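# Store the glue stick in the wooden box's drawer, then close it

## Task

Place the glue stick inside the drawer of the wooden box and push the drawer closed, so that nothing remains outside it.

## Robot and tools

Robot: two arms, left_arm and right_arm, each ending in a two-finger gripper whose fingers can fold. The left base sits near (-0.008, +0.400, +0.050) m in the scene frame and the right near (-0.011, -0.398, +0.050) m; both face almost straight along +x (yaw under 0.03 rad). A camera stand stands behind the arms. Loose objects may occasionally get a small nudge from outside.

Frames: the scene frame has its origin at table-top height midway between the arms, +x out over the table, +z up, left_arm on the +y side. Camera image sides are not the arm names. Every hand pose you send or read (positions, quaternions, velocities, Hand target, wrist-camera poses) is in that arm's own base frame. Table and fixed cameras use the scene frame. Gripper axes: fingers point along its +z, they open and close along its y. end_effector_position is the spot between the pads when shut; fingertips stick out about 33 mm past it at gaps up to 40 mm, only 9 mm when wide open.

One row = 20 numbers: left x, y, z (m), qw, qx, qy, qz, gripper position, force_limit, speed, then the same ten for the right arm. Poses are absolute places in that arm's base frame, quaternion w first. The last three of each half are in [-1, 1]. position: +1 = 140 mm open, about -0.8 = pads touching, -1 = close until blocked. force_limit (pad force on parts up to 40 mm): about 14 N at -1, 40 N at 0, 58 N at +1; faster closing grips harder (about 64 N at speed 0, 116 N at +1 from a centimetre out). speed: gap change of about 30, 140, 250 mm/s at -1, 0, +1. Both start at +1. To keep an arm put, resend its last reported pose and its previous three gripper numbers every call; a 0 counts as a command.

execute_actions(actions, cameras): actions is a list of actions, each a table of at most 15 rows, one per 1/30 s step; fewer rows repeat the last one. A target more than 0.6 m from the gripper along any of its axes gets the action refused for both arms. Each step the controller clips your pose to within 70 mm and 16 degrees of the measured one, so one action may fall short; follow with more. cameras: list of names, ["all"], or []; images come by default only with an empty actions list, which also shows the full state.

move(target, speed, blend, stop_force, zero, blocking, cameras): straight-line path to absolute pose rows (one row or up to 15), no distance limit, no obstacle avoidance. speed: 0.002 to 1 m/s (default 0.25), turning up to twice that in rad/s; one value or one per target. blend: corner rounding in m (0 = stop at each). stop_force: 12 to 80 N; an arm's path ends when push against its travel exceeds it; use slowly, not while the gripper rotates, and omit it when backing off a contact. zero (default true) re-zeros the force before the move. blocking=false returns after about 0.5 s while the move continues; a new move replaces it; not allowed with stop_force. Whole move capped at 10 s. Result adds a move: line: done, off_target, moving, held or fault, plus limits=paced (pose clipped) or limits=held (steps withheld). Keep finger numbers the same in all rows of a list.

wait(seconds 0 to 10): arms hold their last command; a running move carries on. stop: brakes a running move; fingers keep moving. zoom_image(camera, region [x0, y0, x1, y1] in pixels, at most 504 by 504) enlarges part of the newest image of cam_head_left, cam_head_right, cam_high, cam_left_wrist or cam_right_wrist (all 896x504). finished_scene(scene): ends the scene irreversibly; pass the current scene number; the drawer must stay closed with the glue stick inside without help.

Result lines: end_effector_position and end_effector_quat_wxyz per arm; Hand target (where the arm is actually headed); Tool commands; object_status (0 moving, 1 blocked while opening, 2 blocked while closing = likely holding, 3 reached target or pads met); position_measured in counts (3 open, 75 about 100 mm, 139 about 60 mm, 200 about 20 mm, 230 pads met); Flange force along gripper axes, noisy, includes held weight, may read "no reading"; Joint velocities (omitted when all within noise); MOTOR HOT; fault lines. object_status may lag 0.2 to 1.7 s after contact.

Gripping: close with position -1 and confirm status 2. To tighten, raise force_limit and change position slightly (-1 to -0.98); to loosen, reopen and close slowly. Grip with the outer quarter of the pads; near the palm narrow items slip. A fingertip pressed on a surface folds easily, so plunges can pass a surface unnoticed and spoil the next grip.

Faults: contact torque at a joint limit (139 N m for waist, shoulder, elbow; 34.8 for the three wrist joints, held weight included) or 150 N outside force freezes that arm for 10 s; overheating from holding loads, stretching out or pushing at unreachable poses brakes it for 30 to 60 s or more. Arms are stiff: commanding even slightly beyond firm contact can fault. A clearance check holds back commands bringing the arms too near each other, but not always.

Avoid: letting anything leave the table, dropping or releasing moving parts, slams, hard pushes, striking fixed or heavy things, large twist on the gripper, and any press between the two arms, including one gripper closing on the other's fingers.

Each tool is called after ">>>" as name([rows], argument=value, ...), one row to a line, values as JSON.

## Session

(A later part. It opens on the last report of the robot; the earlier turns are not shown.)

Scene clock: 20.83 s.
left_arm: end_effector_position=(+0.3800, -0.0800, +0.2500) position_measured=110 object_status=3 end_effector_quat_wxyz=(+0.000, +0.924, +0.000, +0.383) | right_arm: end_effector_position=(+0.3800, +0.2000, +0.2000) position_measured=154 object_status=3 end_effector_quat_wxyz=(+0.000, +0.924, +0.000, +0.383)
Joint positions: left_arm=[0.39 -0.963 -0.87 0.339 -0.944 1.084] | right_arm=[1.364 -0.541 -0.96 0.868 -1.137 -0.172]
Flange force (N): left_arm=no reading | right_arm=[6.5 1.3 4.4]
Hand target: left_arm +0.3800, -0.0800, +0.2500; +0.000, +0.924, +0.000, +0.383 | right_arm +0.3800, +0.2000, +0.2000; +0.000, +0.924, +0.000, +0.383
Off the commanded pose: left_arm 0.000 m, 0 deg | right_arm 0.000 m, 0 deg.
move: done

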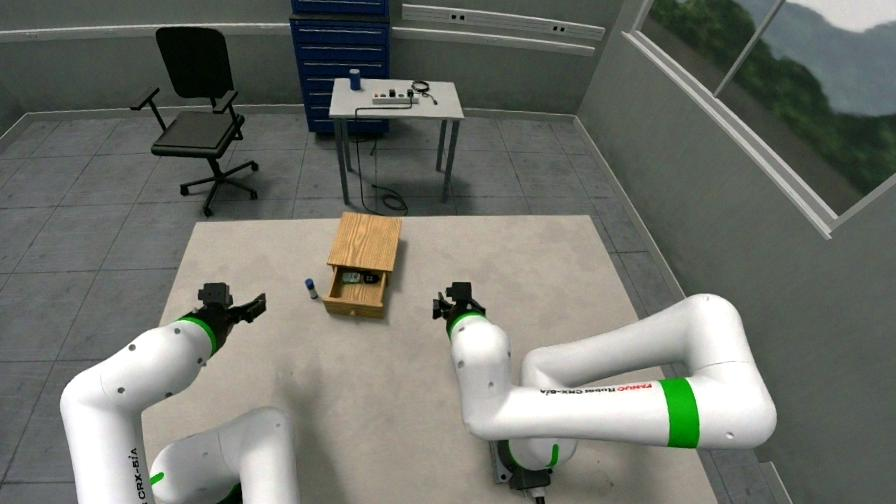

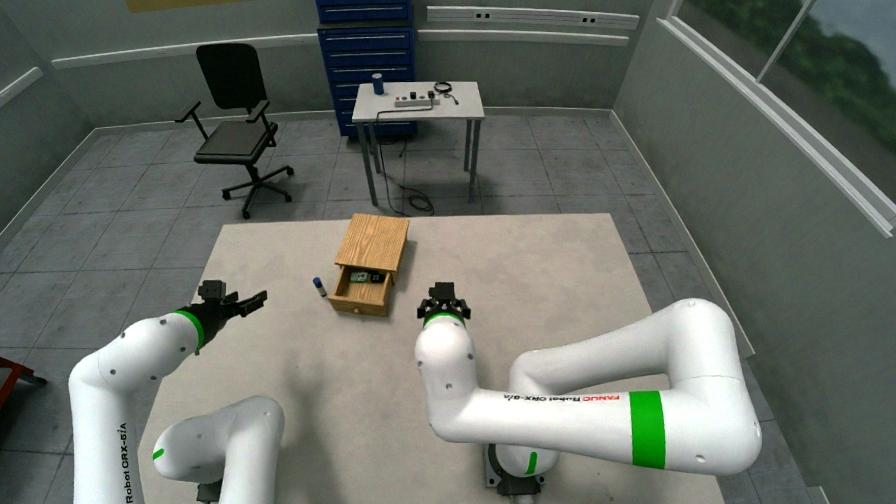

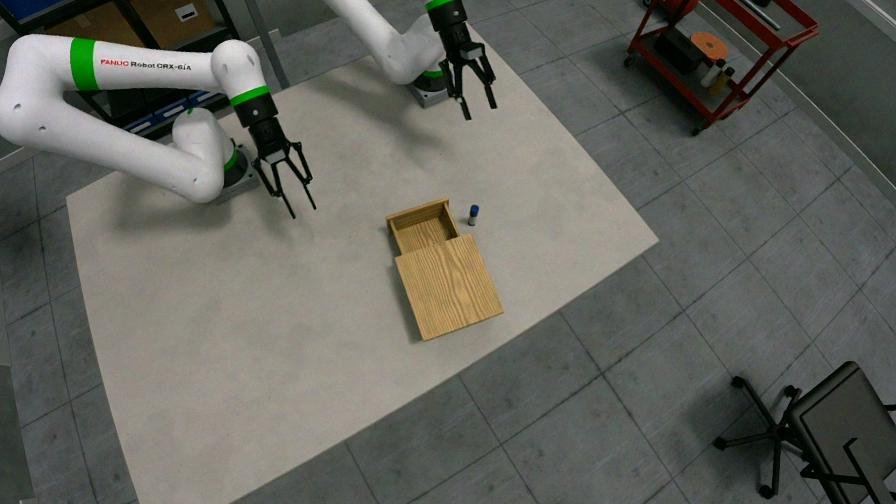

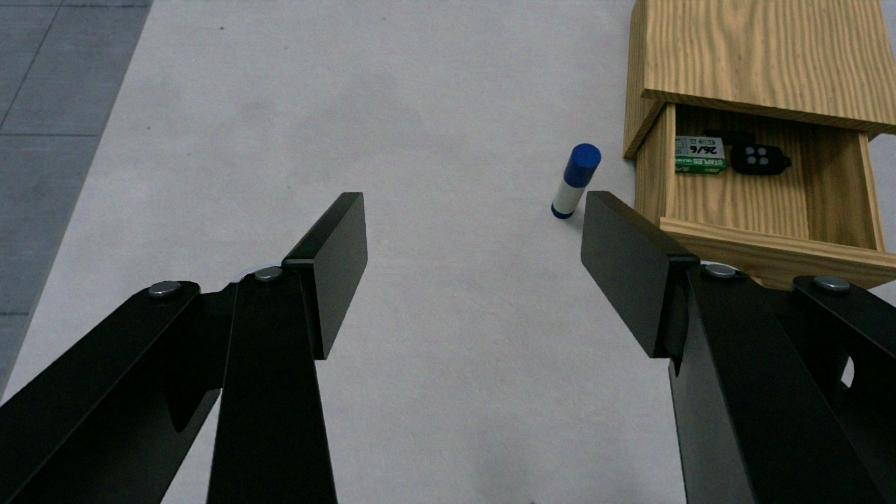

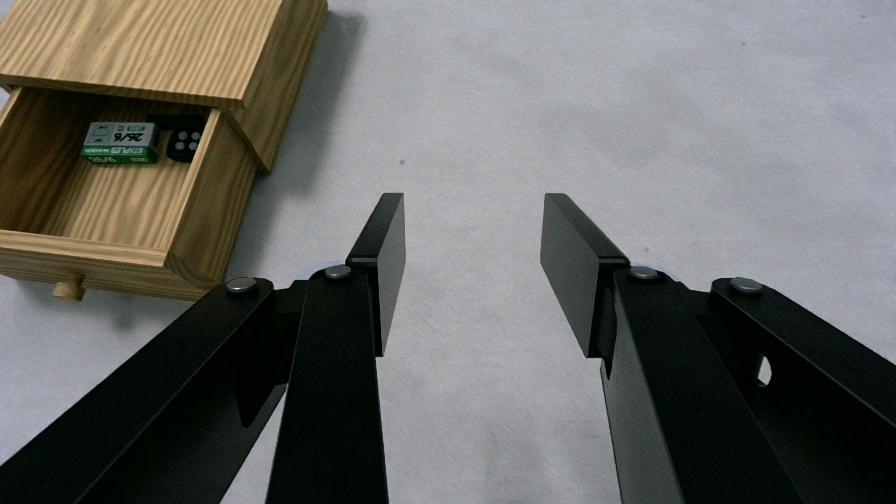

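>>> move(target=[0.4835,-0.1706,0.0368,0.0785,0.771,-0.0969,0.6244,0.15,1,0,0.38,0.20,0.20,0,0.924,0,0.383,-0.2,-0.1,-1], speed=0.2, cameras=["cam_left_wrist","cam_head_left","cam_high"])

Scene clock: 24.10 s.
left_arm: end_effector_position=(+0.4835, -0.1706, +0.0368) position_measured=110 object_status=3 end_effector_quat_wxyz=(+0.079, +0.771, -0.097, +0.624) | right_arm: end_effector_position=(+0.3800, +0.2000, +0.2000) position_measured=154 object_status=3 end_effector_quat_wxyz=(+0.000, +0.924, +0.000, +0.383)
Joint positions: left_arm=[0.232 0.545 -1.097 -0.476 1.425 1.537] | right_arm=[1.364 -0.541 -0.96 0.868 -1.137 -0.172]
Flange force (N): left_arm=no reading | right_arm=[6.7 1.0 4.7]
Hand target: left_arm +0.4835, -0.1706, +0.0368; +0.079, +0.771, -0.097, +0.624 | right_arm +0.3800, +0.2000, +0.2000; +0.000, +0.924, +0.000, +0.383
Off the commanded pose: left_arm 0.000 m, 0 deg | right_arm 0.000 m, 0 deg.
move: done; limits=paced
Images, in order (width x height): cam_head_left 896x504, cam_high 896x504, cam_left_wrist 896x504.

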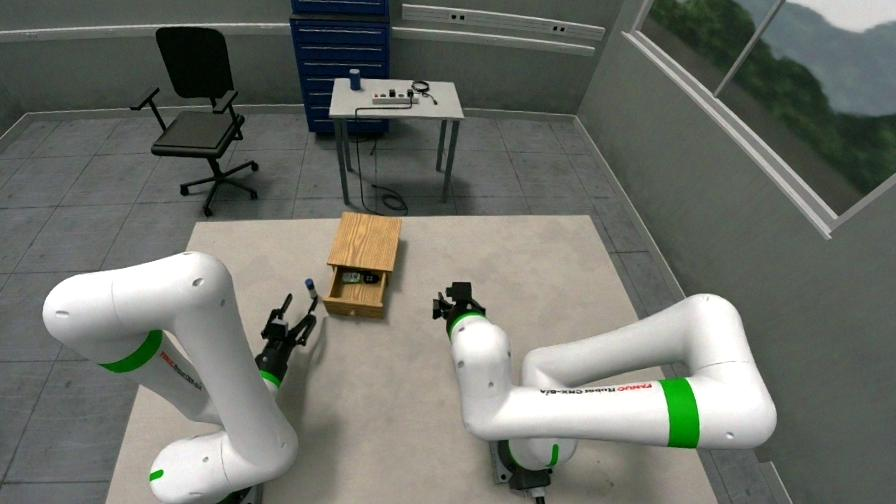

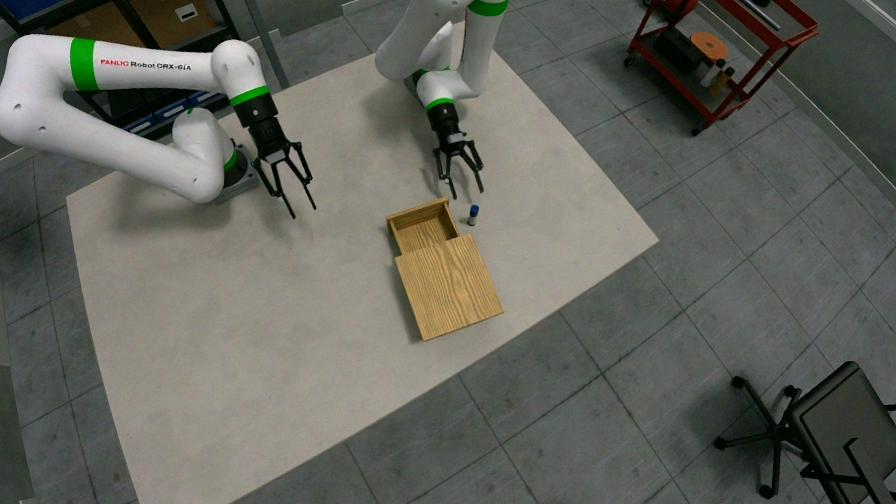

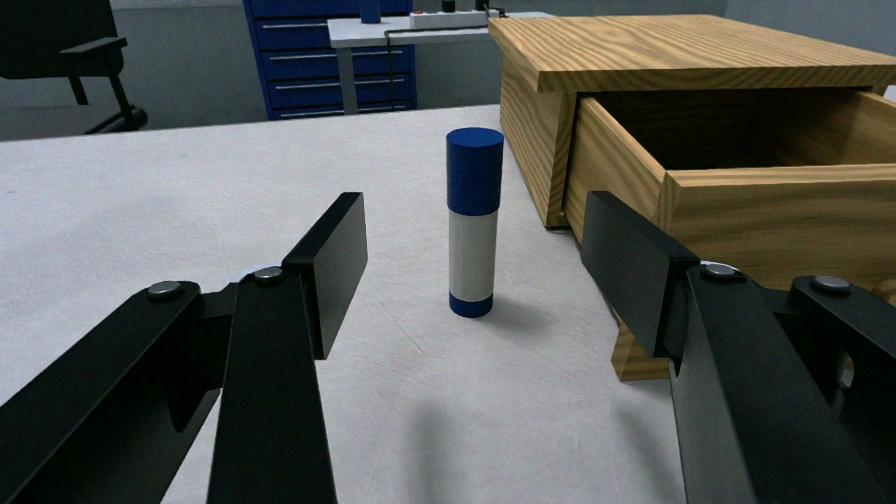

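>>> move([
  [0.5495,-0.1906,0.0202,0.0785,0.771,-0.0969,0.6244,-0.2,-0.1,-0.5,0.38,0.20,0.20,0,0.924,0,0.383,-0.2,-0.1,-1],
  [0.5495,-0.1906,0.0202,0.0785,0.771,-0.0969,0.6244,-1,-0.1,-1,0.38,0.20,0.20,0,0.924,0,0.383,-0.2,-0.1,-1],
], speed=0.07, cameras=["cam_left_wrist","cam_high"])

Scene clock: 26.83 s.
left_arm: end_effector_position=(+0.5495, -0.1906, +0.0202) position_measured=193 object_status=0 end_effector_quat_wxyz=(+0.079, +0.771, -0.097, +0.624) | right_arm: end_effector_position=(+0.3800, +0.2000, +0.2000) position_measured=154 object_status=3 end_effector_quat_wxyz=(+0.000, +0.924, +0.000, +0.383)
Joint positions: left_arm=[0.088 0.59 -0.941 -0.341 1.324 1.584] | right_arm=[1.364 -0.541 -0.96 0.868 -1.137 -0.172]
Flange force (N): left_arm=[8.2 -0.2 -3.9] | right_arm=[6.1 1.0 4.4]
Hand target: left_arm +0.5495, -0.1906, +0.0202; +0.079, +0.771, -0.097, +0.624 | right_arm +0.3800, +0.2000, +0.2000; +0.000, +0.924, +0.000, +0.383
Off the commanded pose: left_arm 0.000 m, 0 deg | right_arm 0.000 m, 0 deg.
move: done
Images, in order (width x height): cam_high 896x504, cam_left_wrist 896x504.

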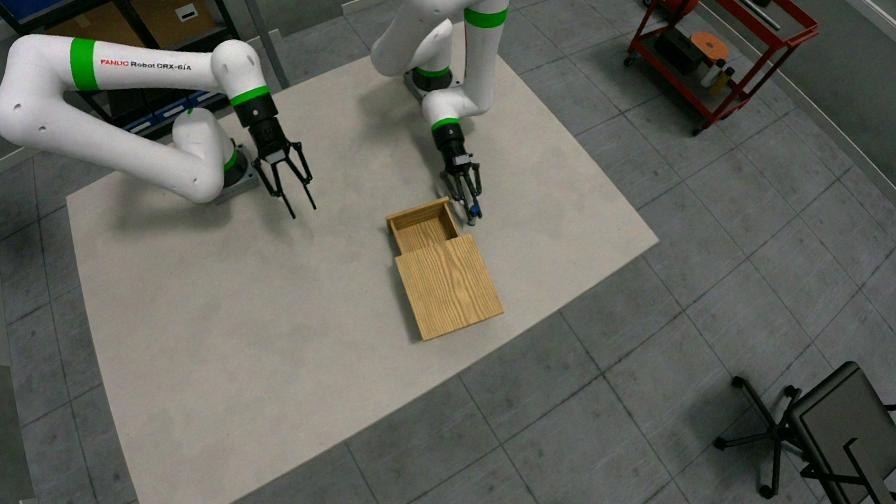

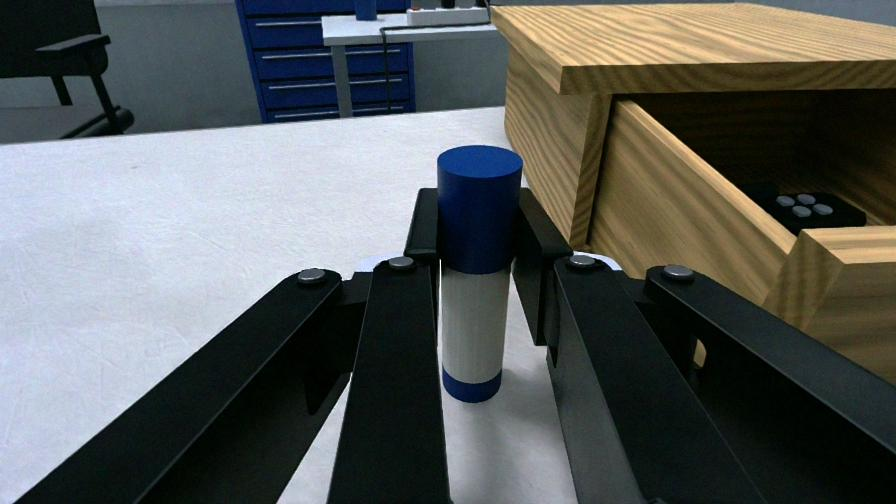

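>>> move([
  [0.545,-0.188,0.20,0.0785,0.771,-0.0969,0.6244,-1,-0.1,-1,0.38,0.12,0.22,0,0.924,0,0.383,-0.2,-0.1,-1],
  [0.5328,-0.3825,0.20,0.0804,-0.641,0.76,0.0678,-1,-0.1,-1,0.38,0.12,0.22,0,0.924,0,0.383,-0.2,-0.1,-1],
], speed=[0.2,0.35], blend=[0.03,0], cameras=["all"])

Scene clock: 31.93 s.
left_arm: end_effector_position=(+0.5328, -0.3825, +0.2000) position_measured=193 object_status=2 end_effector_quat_wxyz=(+0.080, -0.641, +0.760, +0.068) | right_arm: end_effector_position=(+0.3800, +0.1200, +0.2200) position_measured=154 object_status=3 end_effector_quat_wxyz=(+0.000, +0.924, +0.000, +0.383)
Joint positions: left_arm=[-0.535 0.659 0.811 -0.202 -1.795 0.327] | right_arm=[1.29 -0.784 -1.007 0.811 -1.216 0.036]
Flange force (N): left_arm=[-6.1 11.2 5.6] | right_arm=no reading
Hand target: left_arm +0.5328, -0.3825, +0.2000; +0.080, -0.641, +0.760, +0.068 | right_arm +0.3800, +0.1200, +0.2200; +0.000, +0.924, +0.000, +0.383
Off the commanded pose: left_arm 0.000 m, 0 deg | right_arm 0.000 m, 0 deg.
move: done; limits=paced

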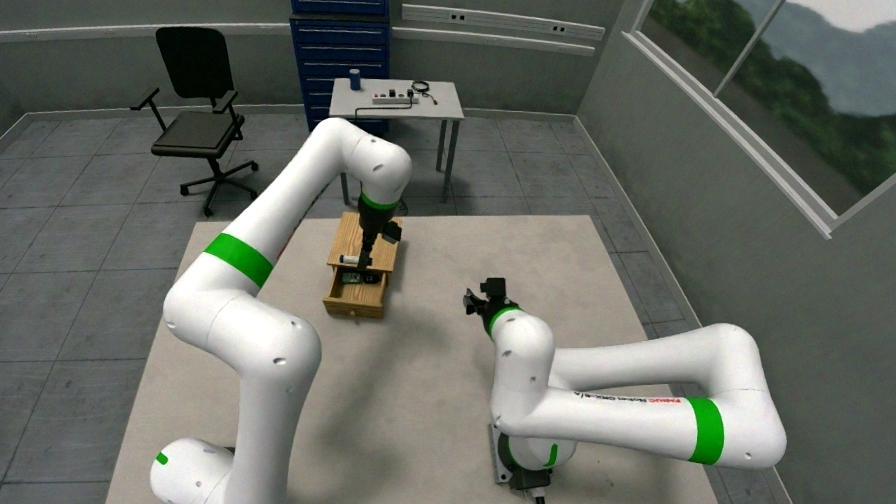

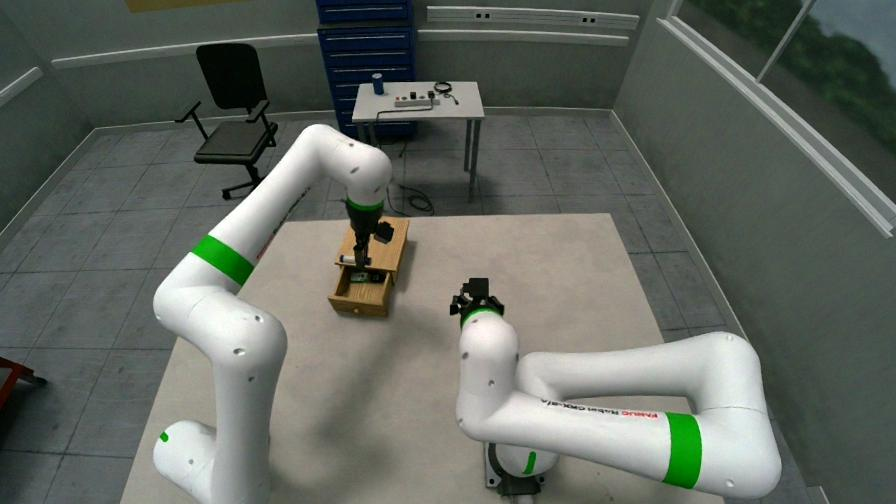

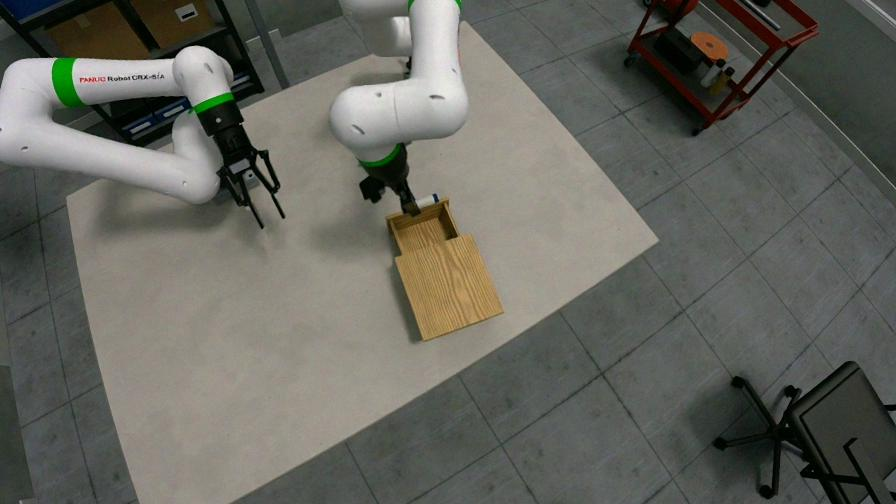

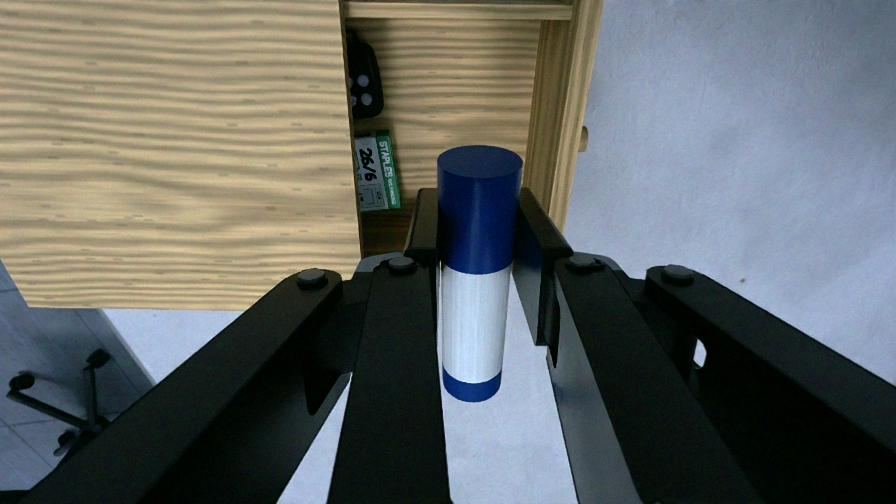

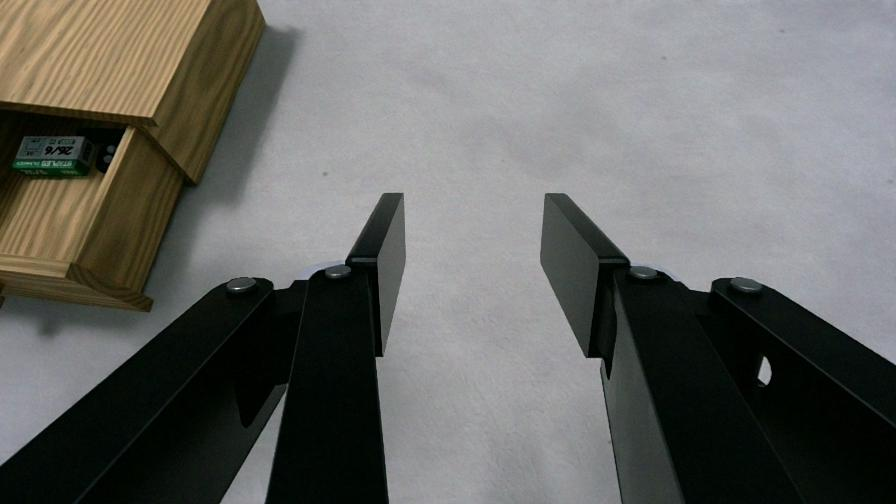

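>>> move([
  [0.5328,-0.3825,0.10,0.0804,-0.641,0.76,0.0678,-1,-0.1,-1,0.38,0.12,0.22,0,0.924,0,0.383,-0.2,-0.1,-1],
  [0.5328,-0.3825,0.025,0.0804,-0.641,0.76,0.0678,-1,-0.1,-1,0.38,0.12,0.22,0,0.924,0,0.383,-0.2,-0.1,-1],
], speed=[0.15,0.08], blend=[0.02,0], cameras=["cam_left_wrist","cam_high","cam_right_wrist"])

>>> move(target=[0.5328,-0.3825,-0.012,0.0804,-0.641,0.76,0.0678,-1,-0.1,-1,0.38,0.12,0.22,0,0.924,0,0.383,-0.2,-0.1,-1], speed=0.012, stop_force=14, cameras=["cam_left_wrist","cam_head_left","cam_high","cam_right_wrist"])

Scene clock: 34.30 s.
left_arm: end_effector_position=(+0.5328, -0.3825, +0.0250) position_measured=193 object_status=2 end_effector_quat_wxyz=(+0.080, -0.641, +0.760, +0.068) | right_arm: end_effector_position=(+0.3800, +0.1200, +0.2200) position_measured=154 object_status=3 end_effector_quat_wxyz=(+0.000, +0.924, +0.000, +0.383)
Joint positions: left_arm=[-0.534 0.709 0.48 -0.199 -1.421 0.403] | right_arm=[1.29 -0.784 -1.007 0.811 -1.216 0.036]
Flange force (N): left_arm=[-5.8 9.3 0.9] | right_arm=no reading
Hand target: left_arm +0.5328, -0.3825, +0.0250; +0.080, -0.641, +0.760, +0.068 | right_arm +0.3800, +0.1200, +0.2200; +0.000, +0.924, +0.000, +0.383
Off the commanded pose: left_arm 0.000 m, 0 deg | right_arm 0.000 m, 0 deg.
move: done
Images, in order (width x height): cam_high 896x504, cam_left_wrist 896x504, cam_right_wrist 896x504.

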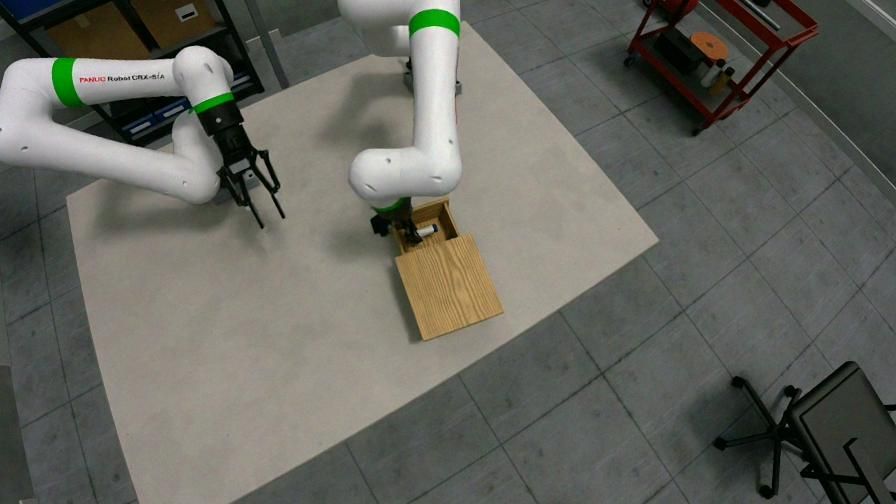

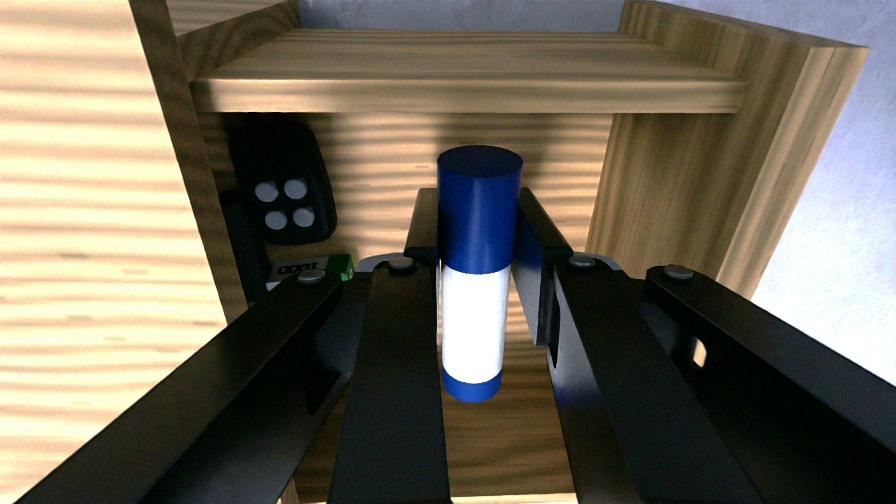

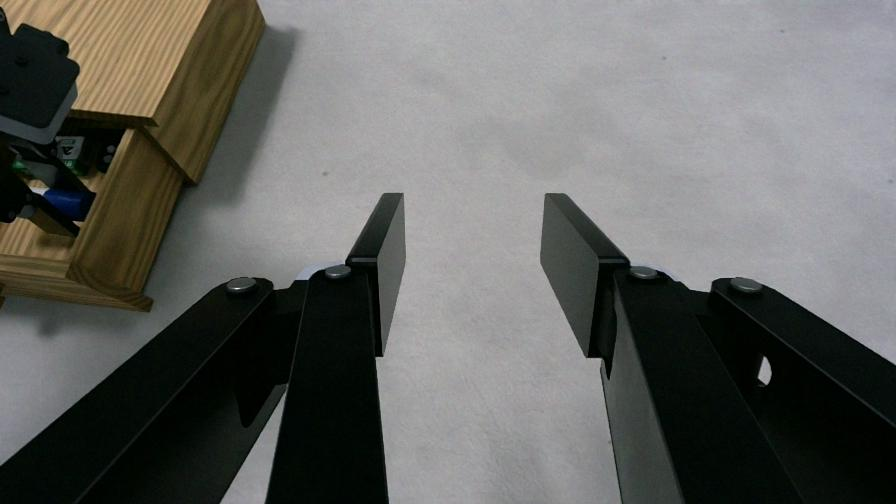

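Scene clock: 37.10 s.
left_arm: end_effector_position=(+0.5330, -0.3826, -0.0011) position_measured=193 object_status=2 end_effector_quat_wxyz=(+0.081, -0.641, +0.760, +0.068) | right_arm: end_effector_position=(+0.3800, +0.1200, +0.2200) position_measured=154 object_status=3 end_effector_quat_wxyz=(+0.000, +0.924, +0.000, +0.383)
Joint positions: left_arm=[-0.535 0.73 0.453 -0.201 -1.372 0.413] | right_arm=[1.29 -0.784 -1.007 0.811 -1.216 0.036]
Flange force (N): left_arm=[-11.1 3.0 -14.1] | right_arm=no reading
Hand target: left_arm +0.5329, -0.3826, -0.0011; +0.080, -0.641, +0.760, +0.068 | right_arm +0.3800, +0.1200, +0.2200; +0.000, +0.924, +0.000, +0.383
Off the commanded pose: left_arm 0.011 m, 0 deg | right_arm 0.000 m, 0 deg.
move: contact (left_arm)
Images, in order (width x height): cam_head_left 896x504, cam_high 896x504, cam_left_wrist 896x504, cam_right_wrist 896x504.

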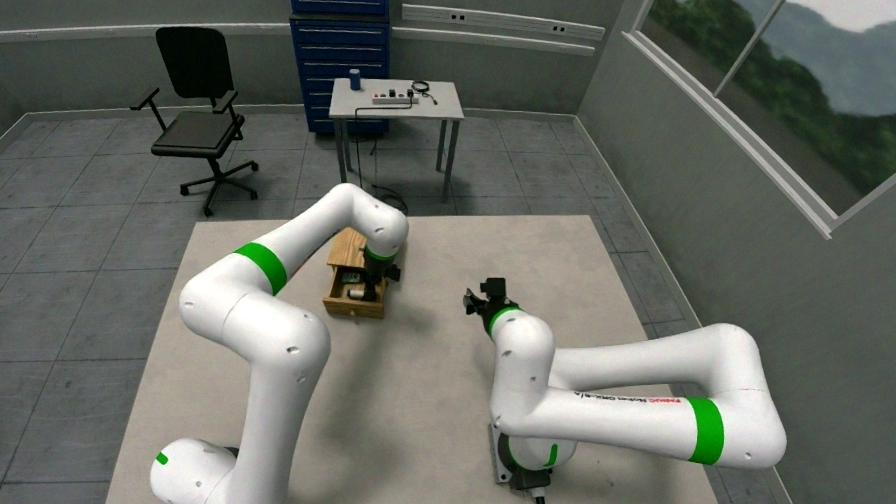

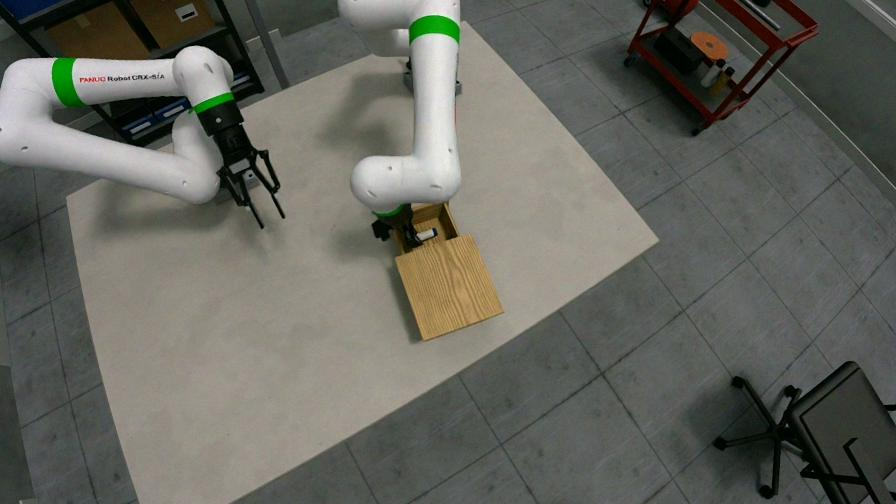

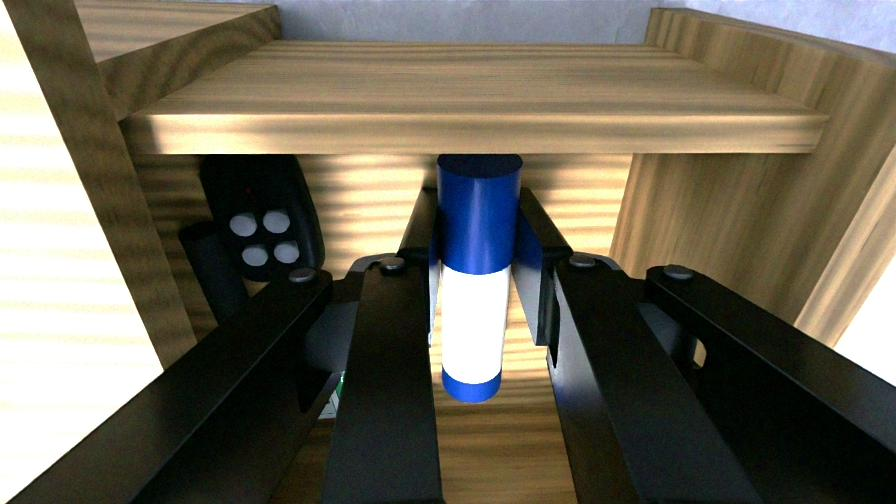

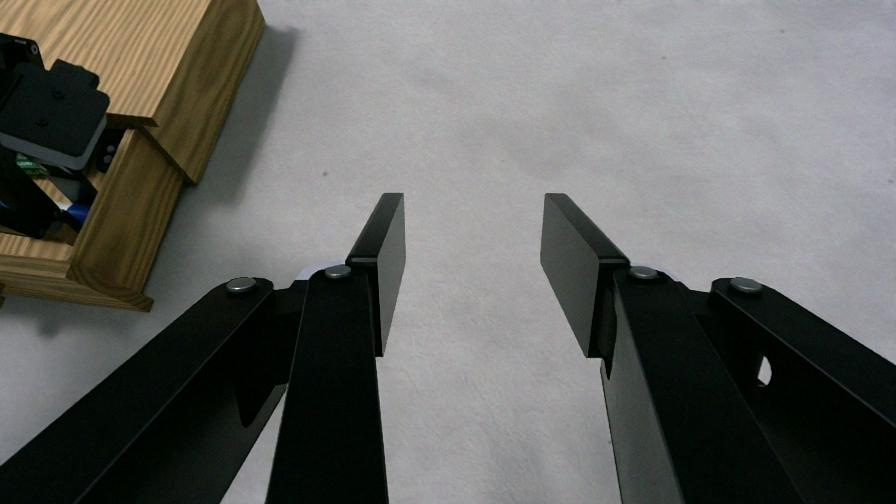

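>>> move(target=[0.5328,-0.3825,0.0012,0.0804,-0.641,0.76,0.0678,-0.4,-0.1,-1,0.38,0.12,0.22,0,0.924,0,0.383,-0.2,-0.1,-1], speed=0.02, cameras=["cam_left_wrist"])

Scene clock: 37.93 s.
left_arm: end_effector_position=(+0.5328, -0.3825, +0.0012) position_measured=179 object_status=3 end_effector_quat_wxyz=(+0.080, -0.641, +0.760, +0.068) | right_arm: end_effector_position=(+0.3800, +0.1200, +0.2200) position_measured=154 object_status=3 end_effector_quat_wxyz=(+0.000, +0.924, +0.000, +0.383)
Joint positions: left_arm=[-0.535 0.728 0.455 -0.201 -1.377 0.412] | right_arm=[1.29 -0.784 -1.007 0.811 -1.216 0.036]
Flange force (N): left_arm=[-5.9 8.5 0.5] | right_arm=no reading
Hand target: left_arm +0.5328, -0.3825, +0.0012; +0.080, -0.641, +0.760, +0.068 | right_arm +0.3800, +0.1200, +0.2200; +0.000, +0.924, +0.000, +0.383
Off the commanded pose: left_arm 0.000 m, 0 deg | right_arm 0.000 m, 0 deg.
move: done
Images, in order (width x height): cam_left_wrist 896x504.

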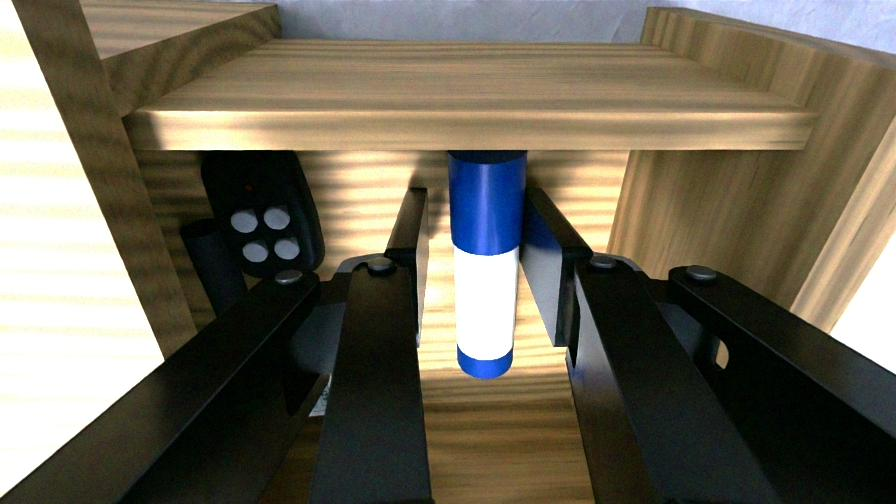

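>>> move([
  [0.5293,-0.3819,0.013,0.0804,-0.641,0.76,0.0678,-0.4,-0.1,-1,0.38,0.12,0.22,0,0.924,0,0.383,-0.2,-0.1,-1],
  [0.5293,-0.3819,0.14,0.0804,-0.641,0.76,0.0678,-0.4,-0.1,-1,0.38,0.12,0.22,0,0.924,0,0.383,-0.2,-0.1,-1],
  [0.50,-0.20,0.22,0.0804,-0.641,0.76,0.0678,-0.4,-0.1,-1,0.37,0.28,0.17,0.0373,0.8175,-0.0532,0.5724,-1,-0.1,-0.5],
  [0.50,-0.17,0.22,0.0804,-0.641,0.76,0.0678,-0.4,-0.1,-1,0.3428,0.5076,0.06,0.0373,0.8175,-0.0532,0.5724,-1,-0.1,-0.5],
], speed=[0.03,0.15,0.3,0.2], blend=[0.005,0.03,0.05,0], cameras=["all"])

>>> zoom_image(camera="cam_high", region=[340, 170, 520, 350])

Scene clock: 43.37 s.
left_arm: end_effector_position=(+0.5000, -0.1702, +0.2200) position_measured=179 object_status=3 end_effector_quat_wxyz=(+0.080, -0.641, +0.760, +0.068) | right_arm: end_effector_position=(+0.3458, +0.4720, +0.0767) position_measured=232 object_status=3 end_effector_quat_wxyz=(+0.036, +0.818, -0.053, +0.572)
Joint positions: left_arm=[-0.228 0.245 0.275 -0.211 -1.613 0.051] | right_arm=[1.622 0.555 -0.57 1.259 -1.331 -1.12]
Flange force (N): left_arm=[-1.9 7.8 2.9] | right_arm=[6.2 3.0 4.0]
Hand target: left_arm +0.5000, -0.1702, +0.2200; +0.080, -0.641, +0.760, +0.068 | right_arm +0.3459, +0.4720, +0.0767; +0.036, +0.818, -0.053, +0.572
Off the commanded pose: left_arm 0.000 m, 0 deg | right_arm 0.039 m, 0 deg.
move: held (right_arm; a check stopped the path); path passed 3 of 4 targets; blend cut to 0 m at target 3; limits=held
pose unreachable (right arm): on one or more control steps of this call, first in action 0 (counted from 0), this arm could not follow its commanded pose, so it was not sent that pose on those steps. It may still have moved: this result reports where it is.
cause: moving toward the commanded pose would bring a part of the arm too close to another arm (a part of this arm just beyond joint 5 (wrist pitch) and a part of the left arm just beyond its joint 2 (shoulder), along the way the arms are being sent, or toward where that arm still pushes).

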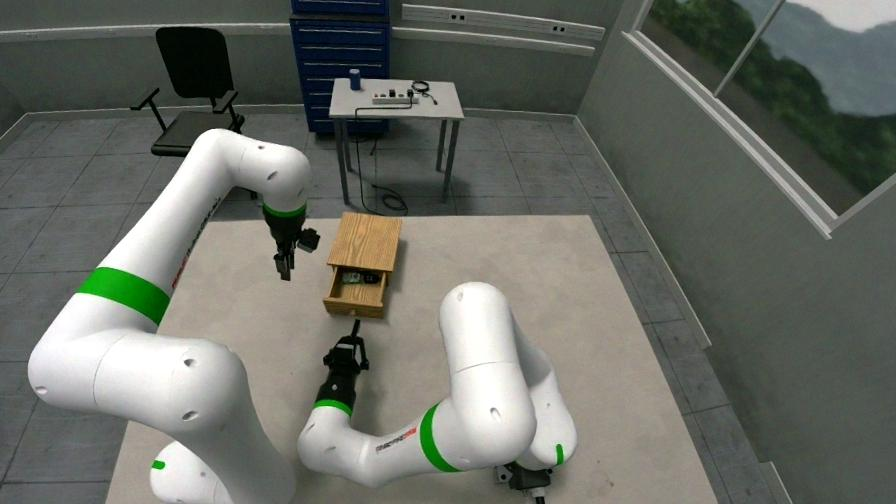

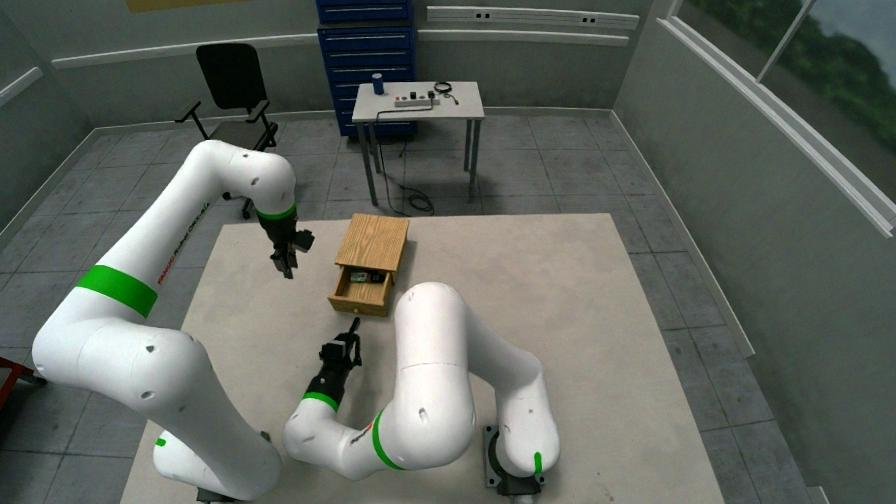

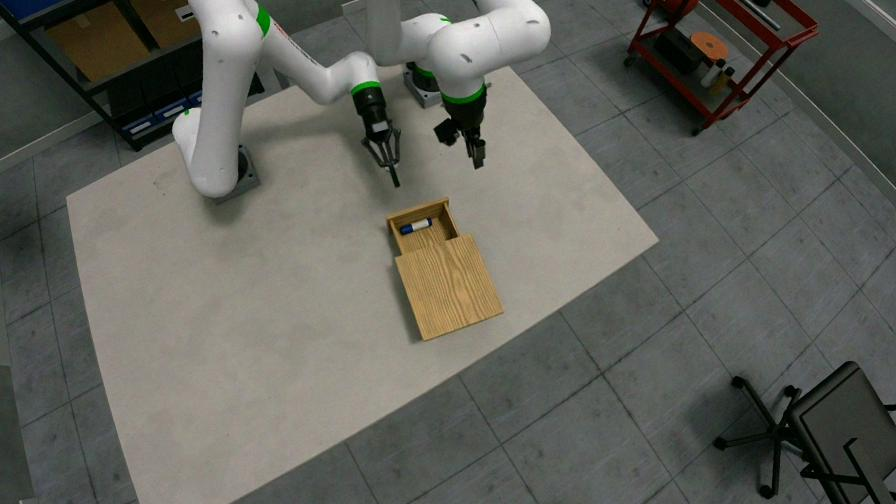

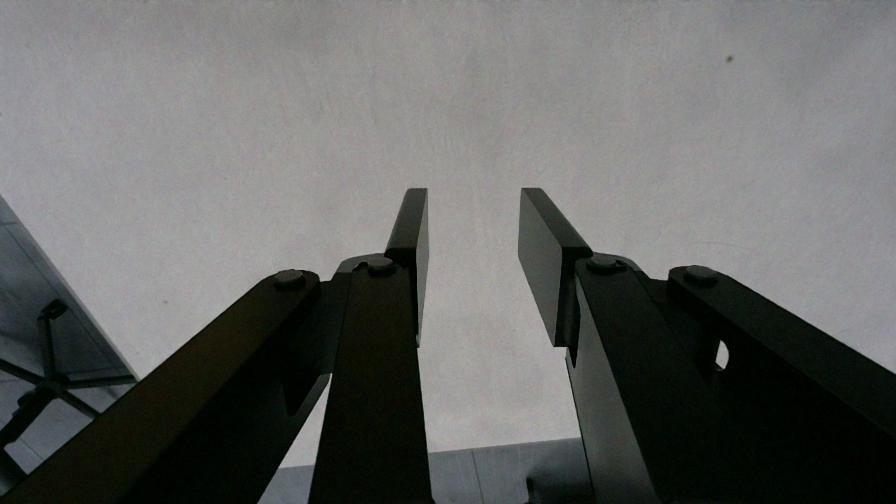

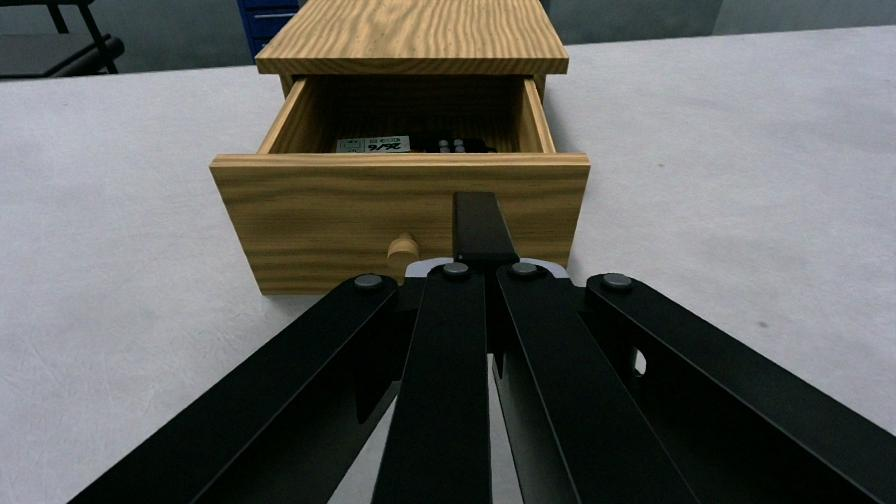

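Scaled by 2.800 from the camera's 896x504 image, which has a finer 1280x720 frame.

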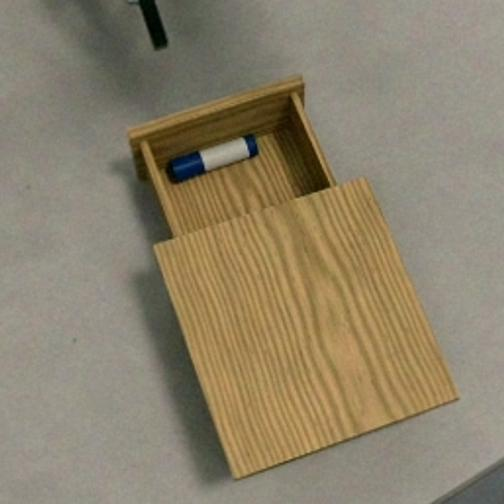

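>>> move([
  [0.50,-0.1702,0.22,0.0804,-0.641,0.76,0.0678,-0.4,-0.1,-1,0.375,0.48,0.05,0,0.8192,0,0.5736,-1,-0.1,-0.5],
  [0.50,-0.1702,0.22,0.0804,-0.641,0.76,0.0678,-0.4,-0.1,-1,0.39,0.4975,0.014,0,0.8192,0,0.5736,-1,-0.1,-0.5],
], speed=0.12, blend=[0.015,0], cameras=["cam_right_wrist"])

Scene clock: 45.03 s.
left_arm: end_effector_position=(+0.5000, -0.1702, +0.2200) position_measured=179 object_status=3 end_effector_quat_wxyz=(+0.080, -0.641, +0.760, +0.068) | right_arm: end_effector_position=(+0.3900, +0.4975, +0.0140) position_measured=232 object_status=3 end_effector_quat_wxyz=(+0.000, +0.819, +0.000, +0.574)
Joint positions: left_arm=[-0.228 0.245 0.275 -0.211 -1.613 0.051] | right_arm=[1.461 0.658 -0.617 1.569 -1.206 -1.255]
Flange force (N): left_arm=[-1.9 7.8 2.6] | right_arm=[6.5 4.3 3.5]
Hand target: left_arm +0.5000, -0.1702, +0.2200; +0.080, -0.641, +0.760, +0.068 | right_arm +0.3900, +0.4975, +0.0140; +0.000, +0.819, +0.000, +0.574
Off the commanded pose: left_arm 0.000 m, 0 deg | right_arm 0.000 m, 0 deg.
move: done
Images, in order (width x height): cam_right_wrist 896x504.

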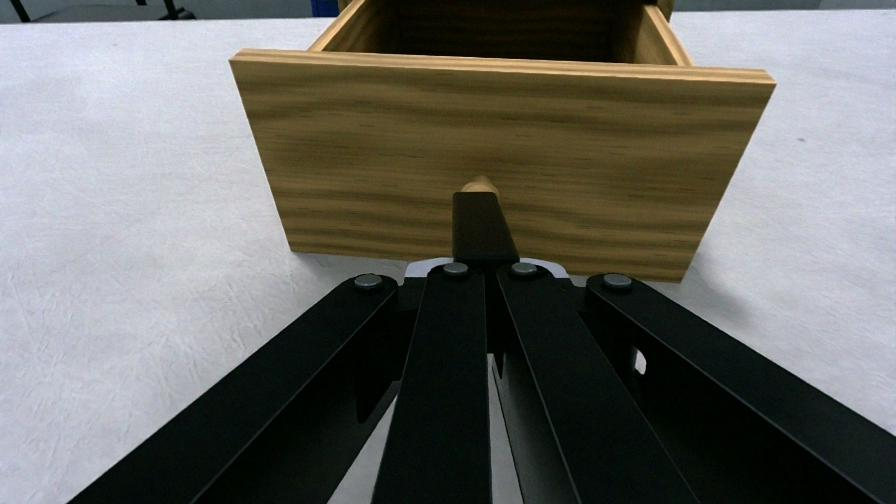

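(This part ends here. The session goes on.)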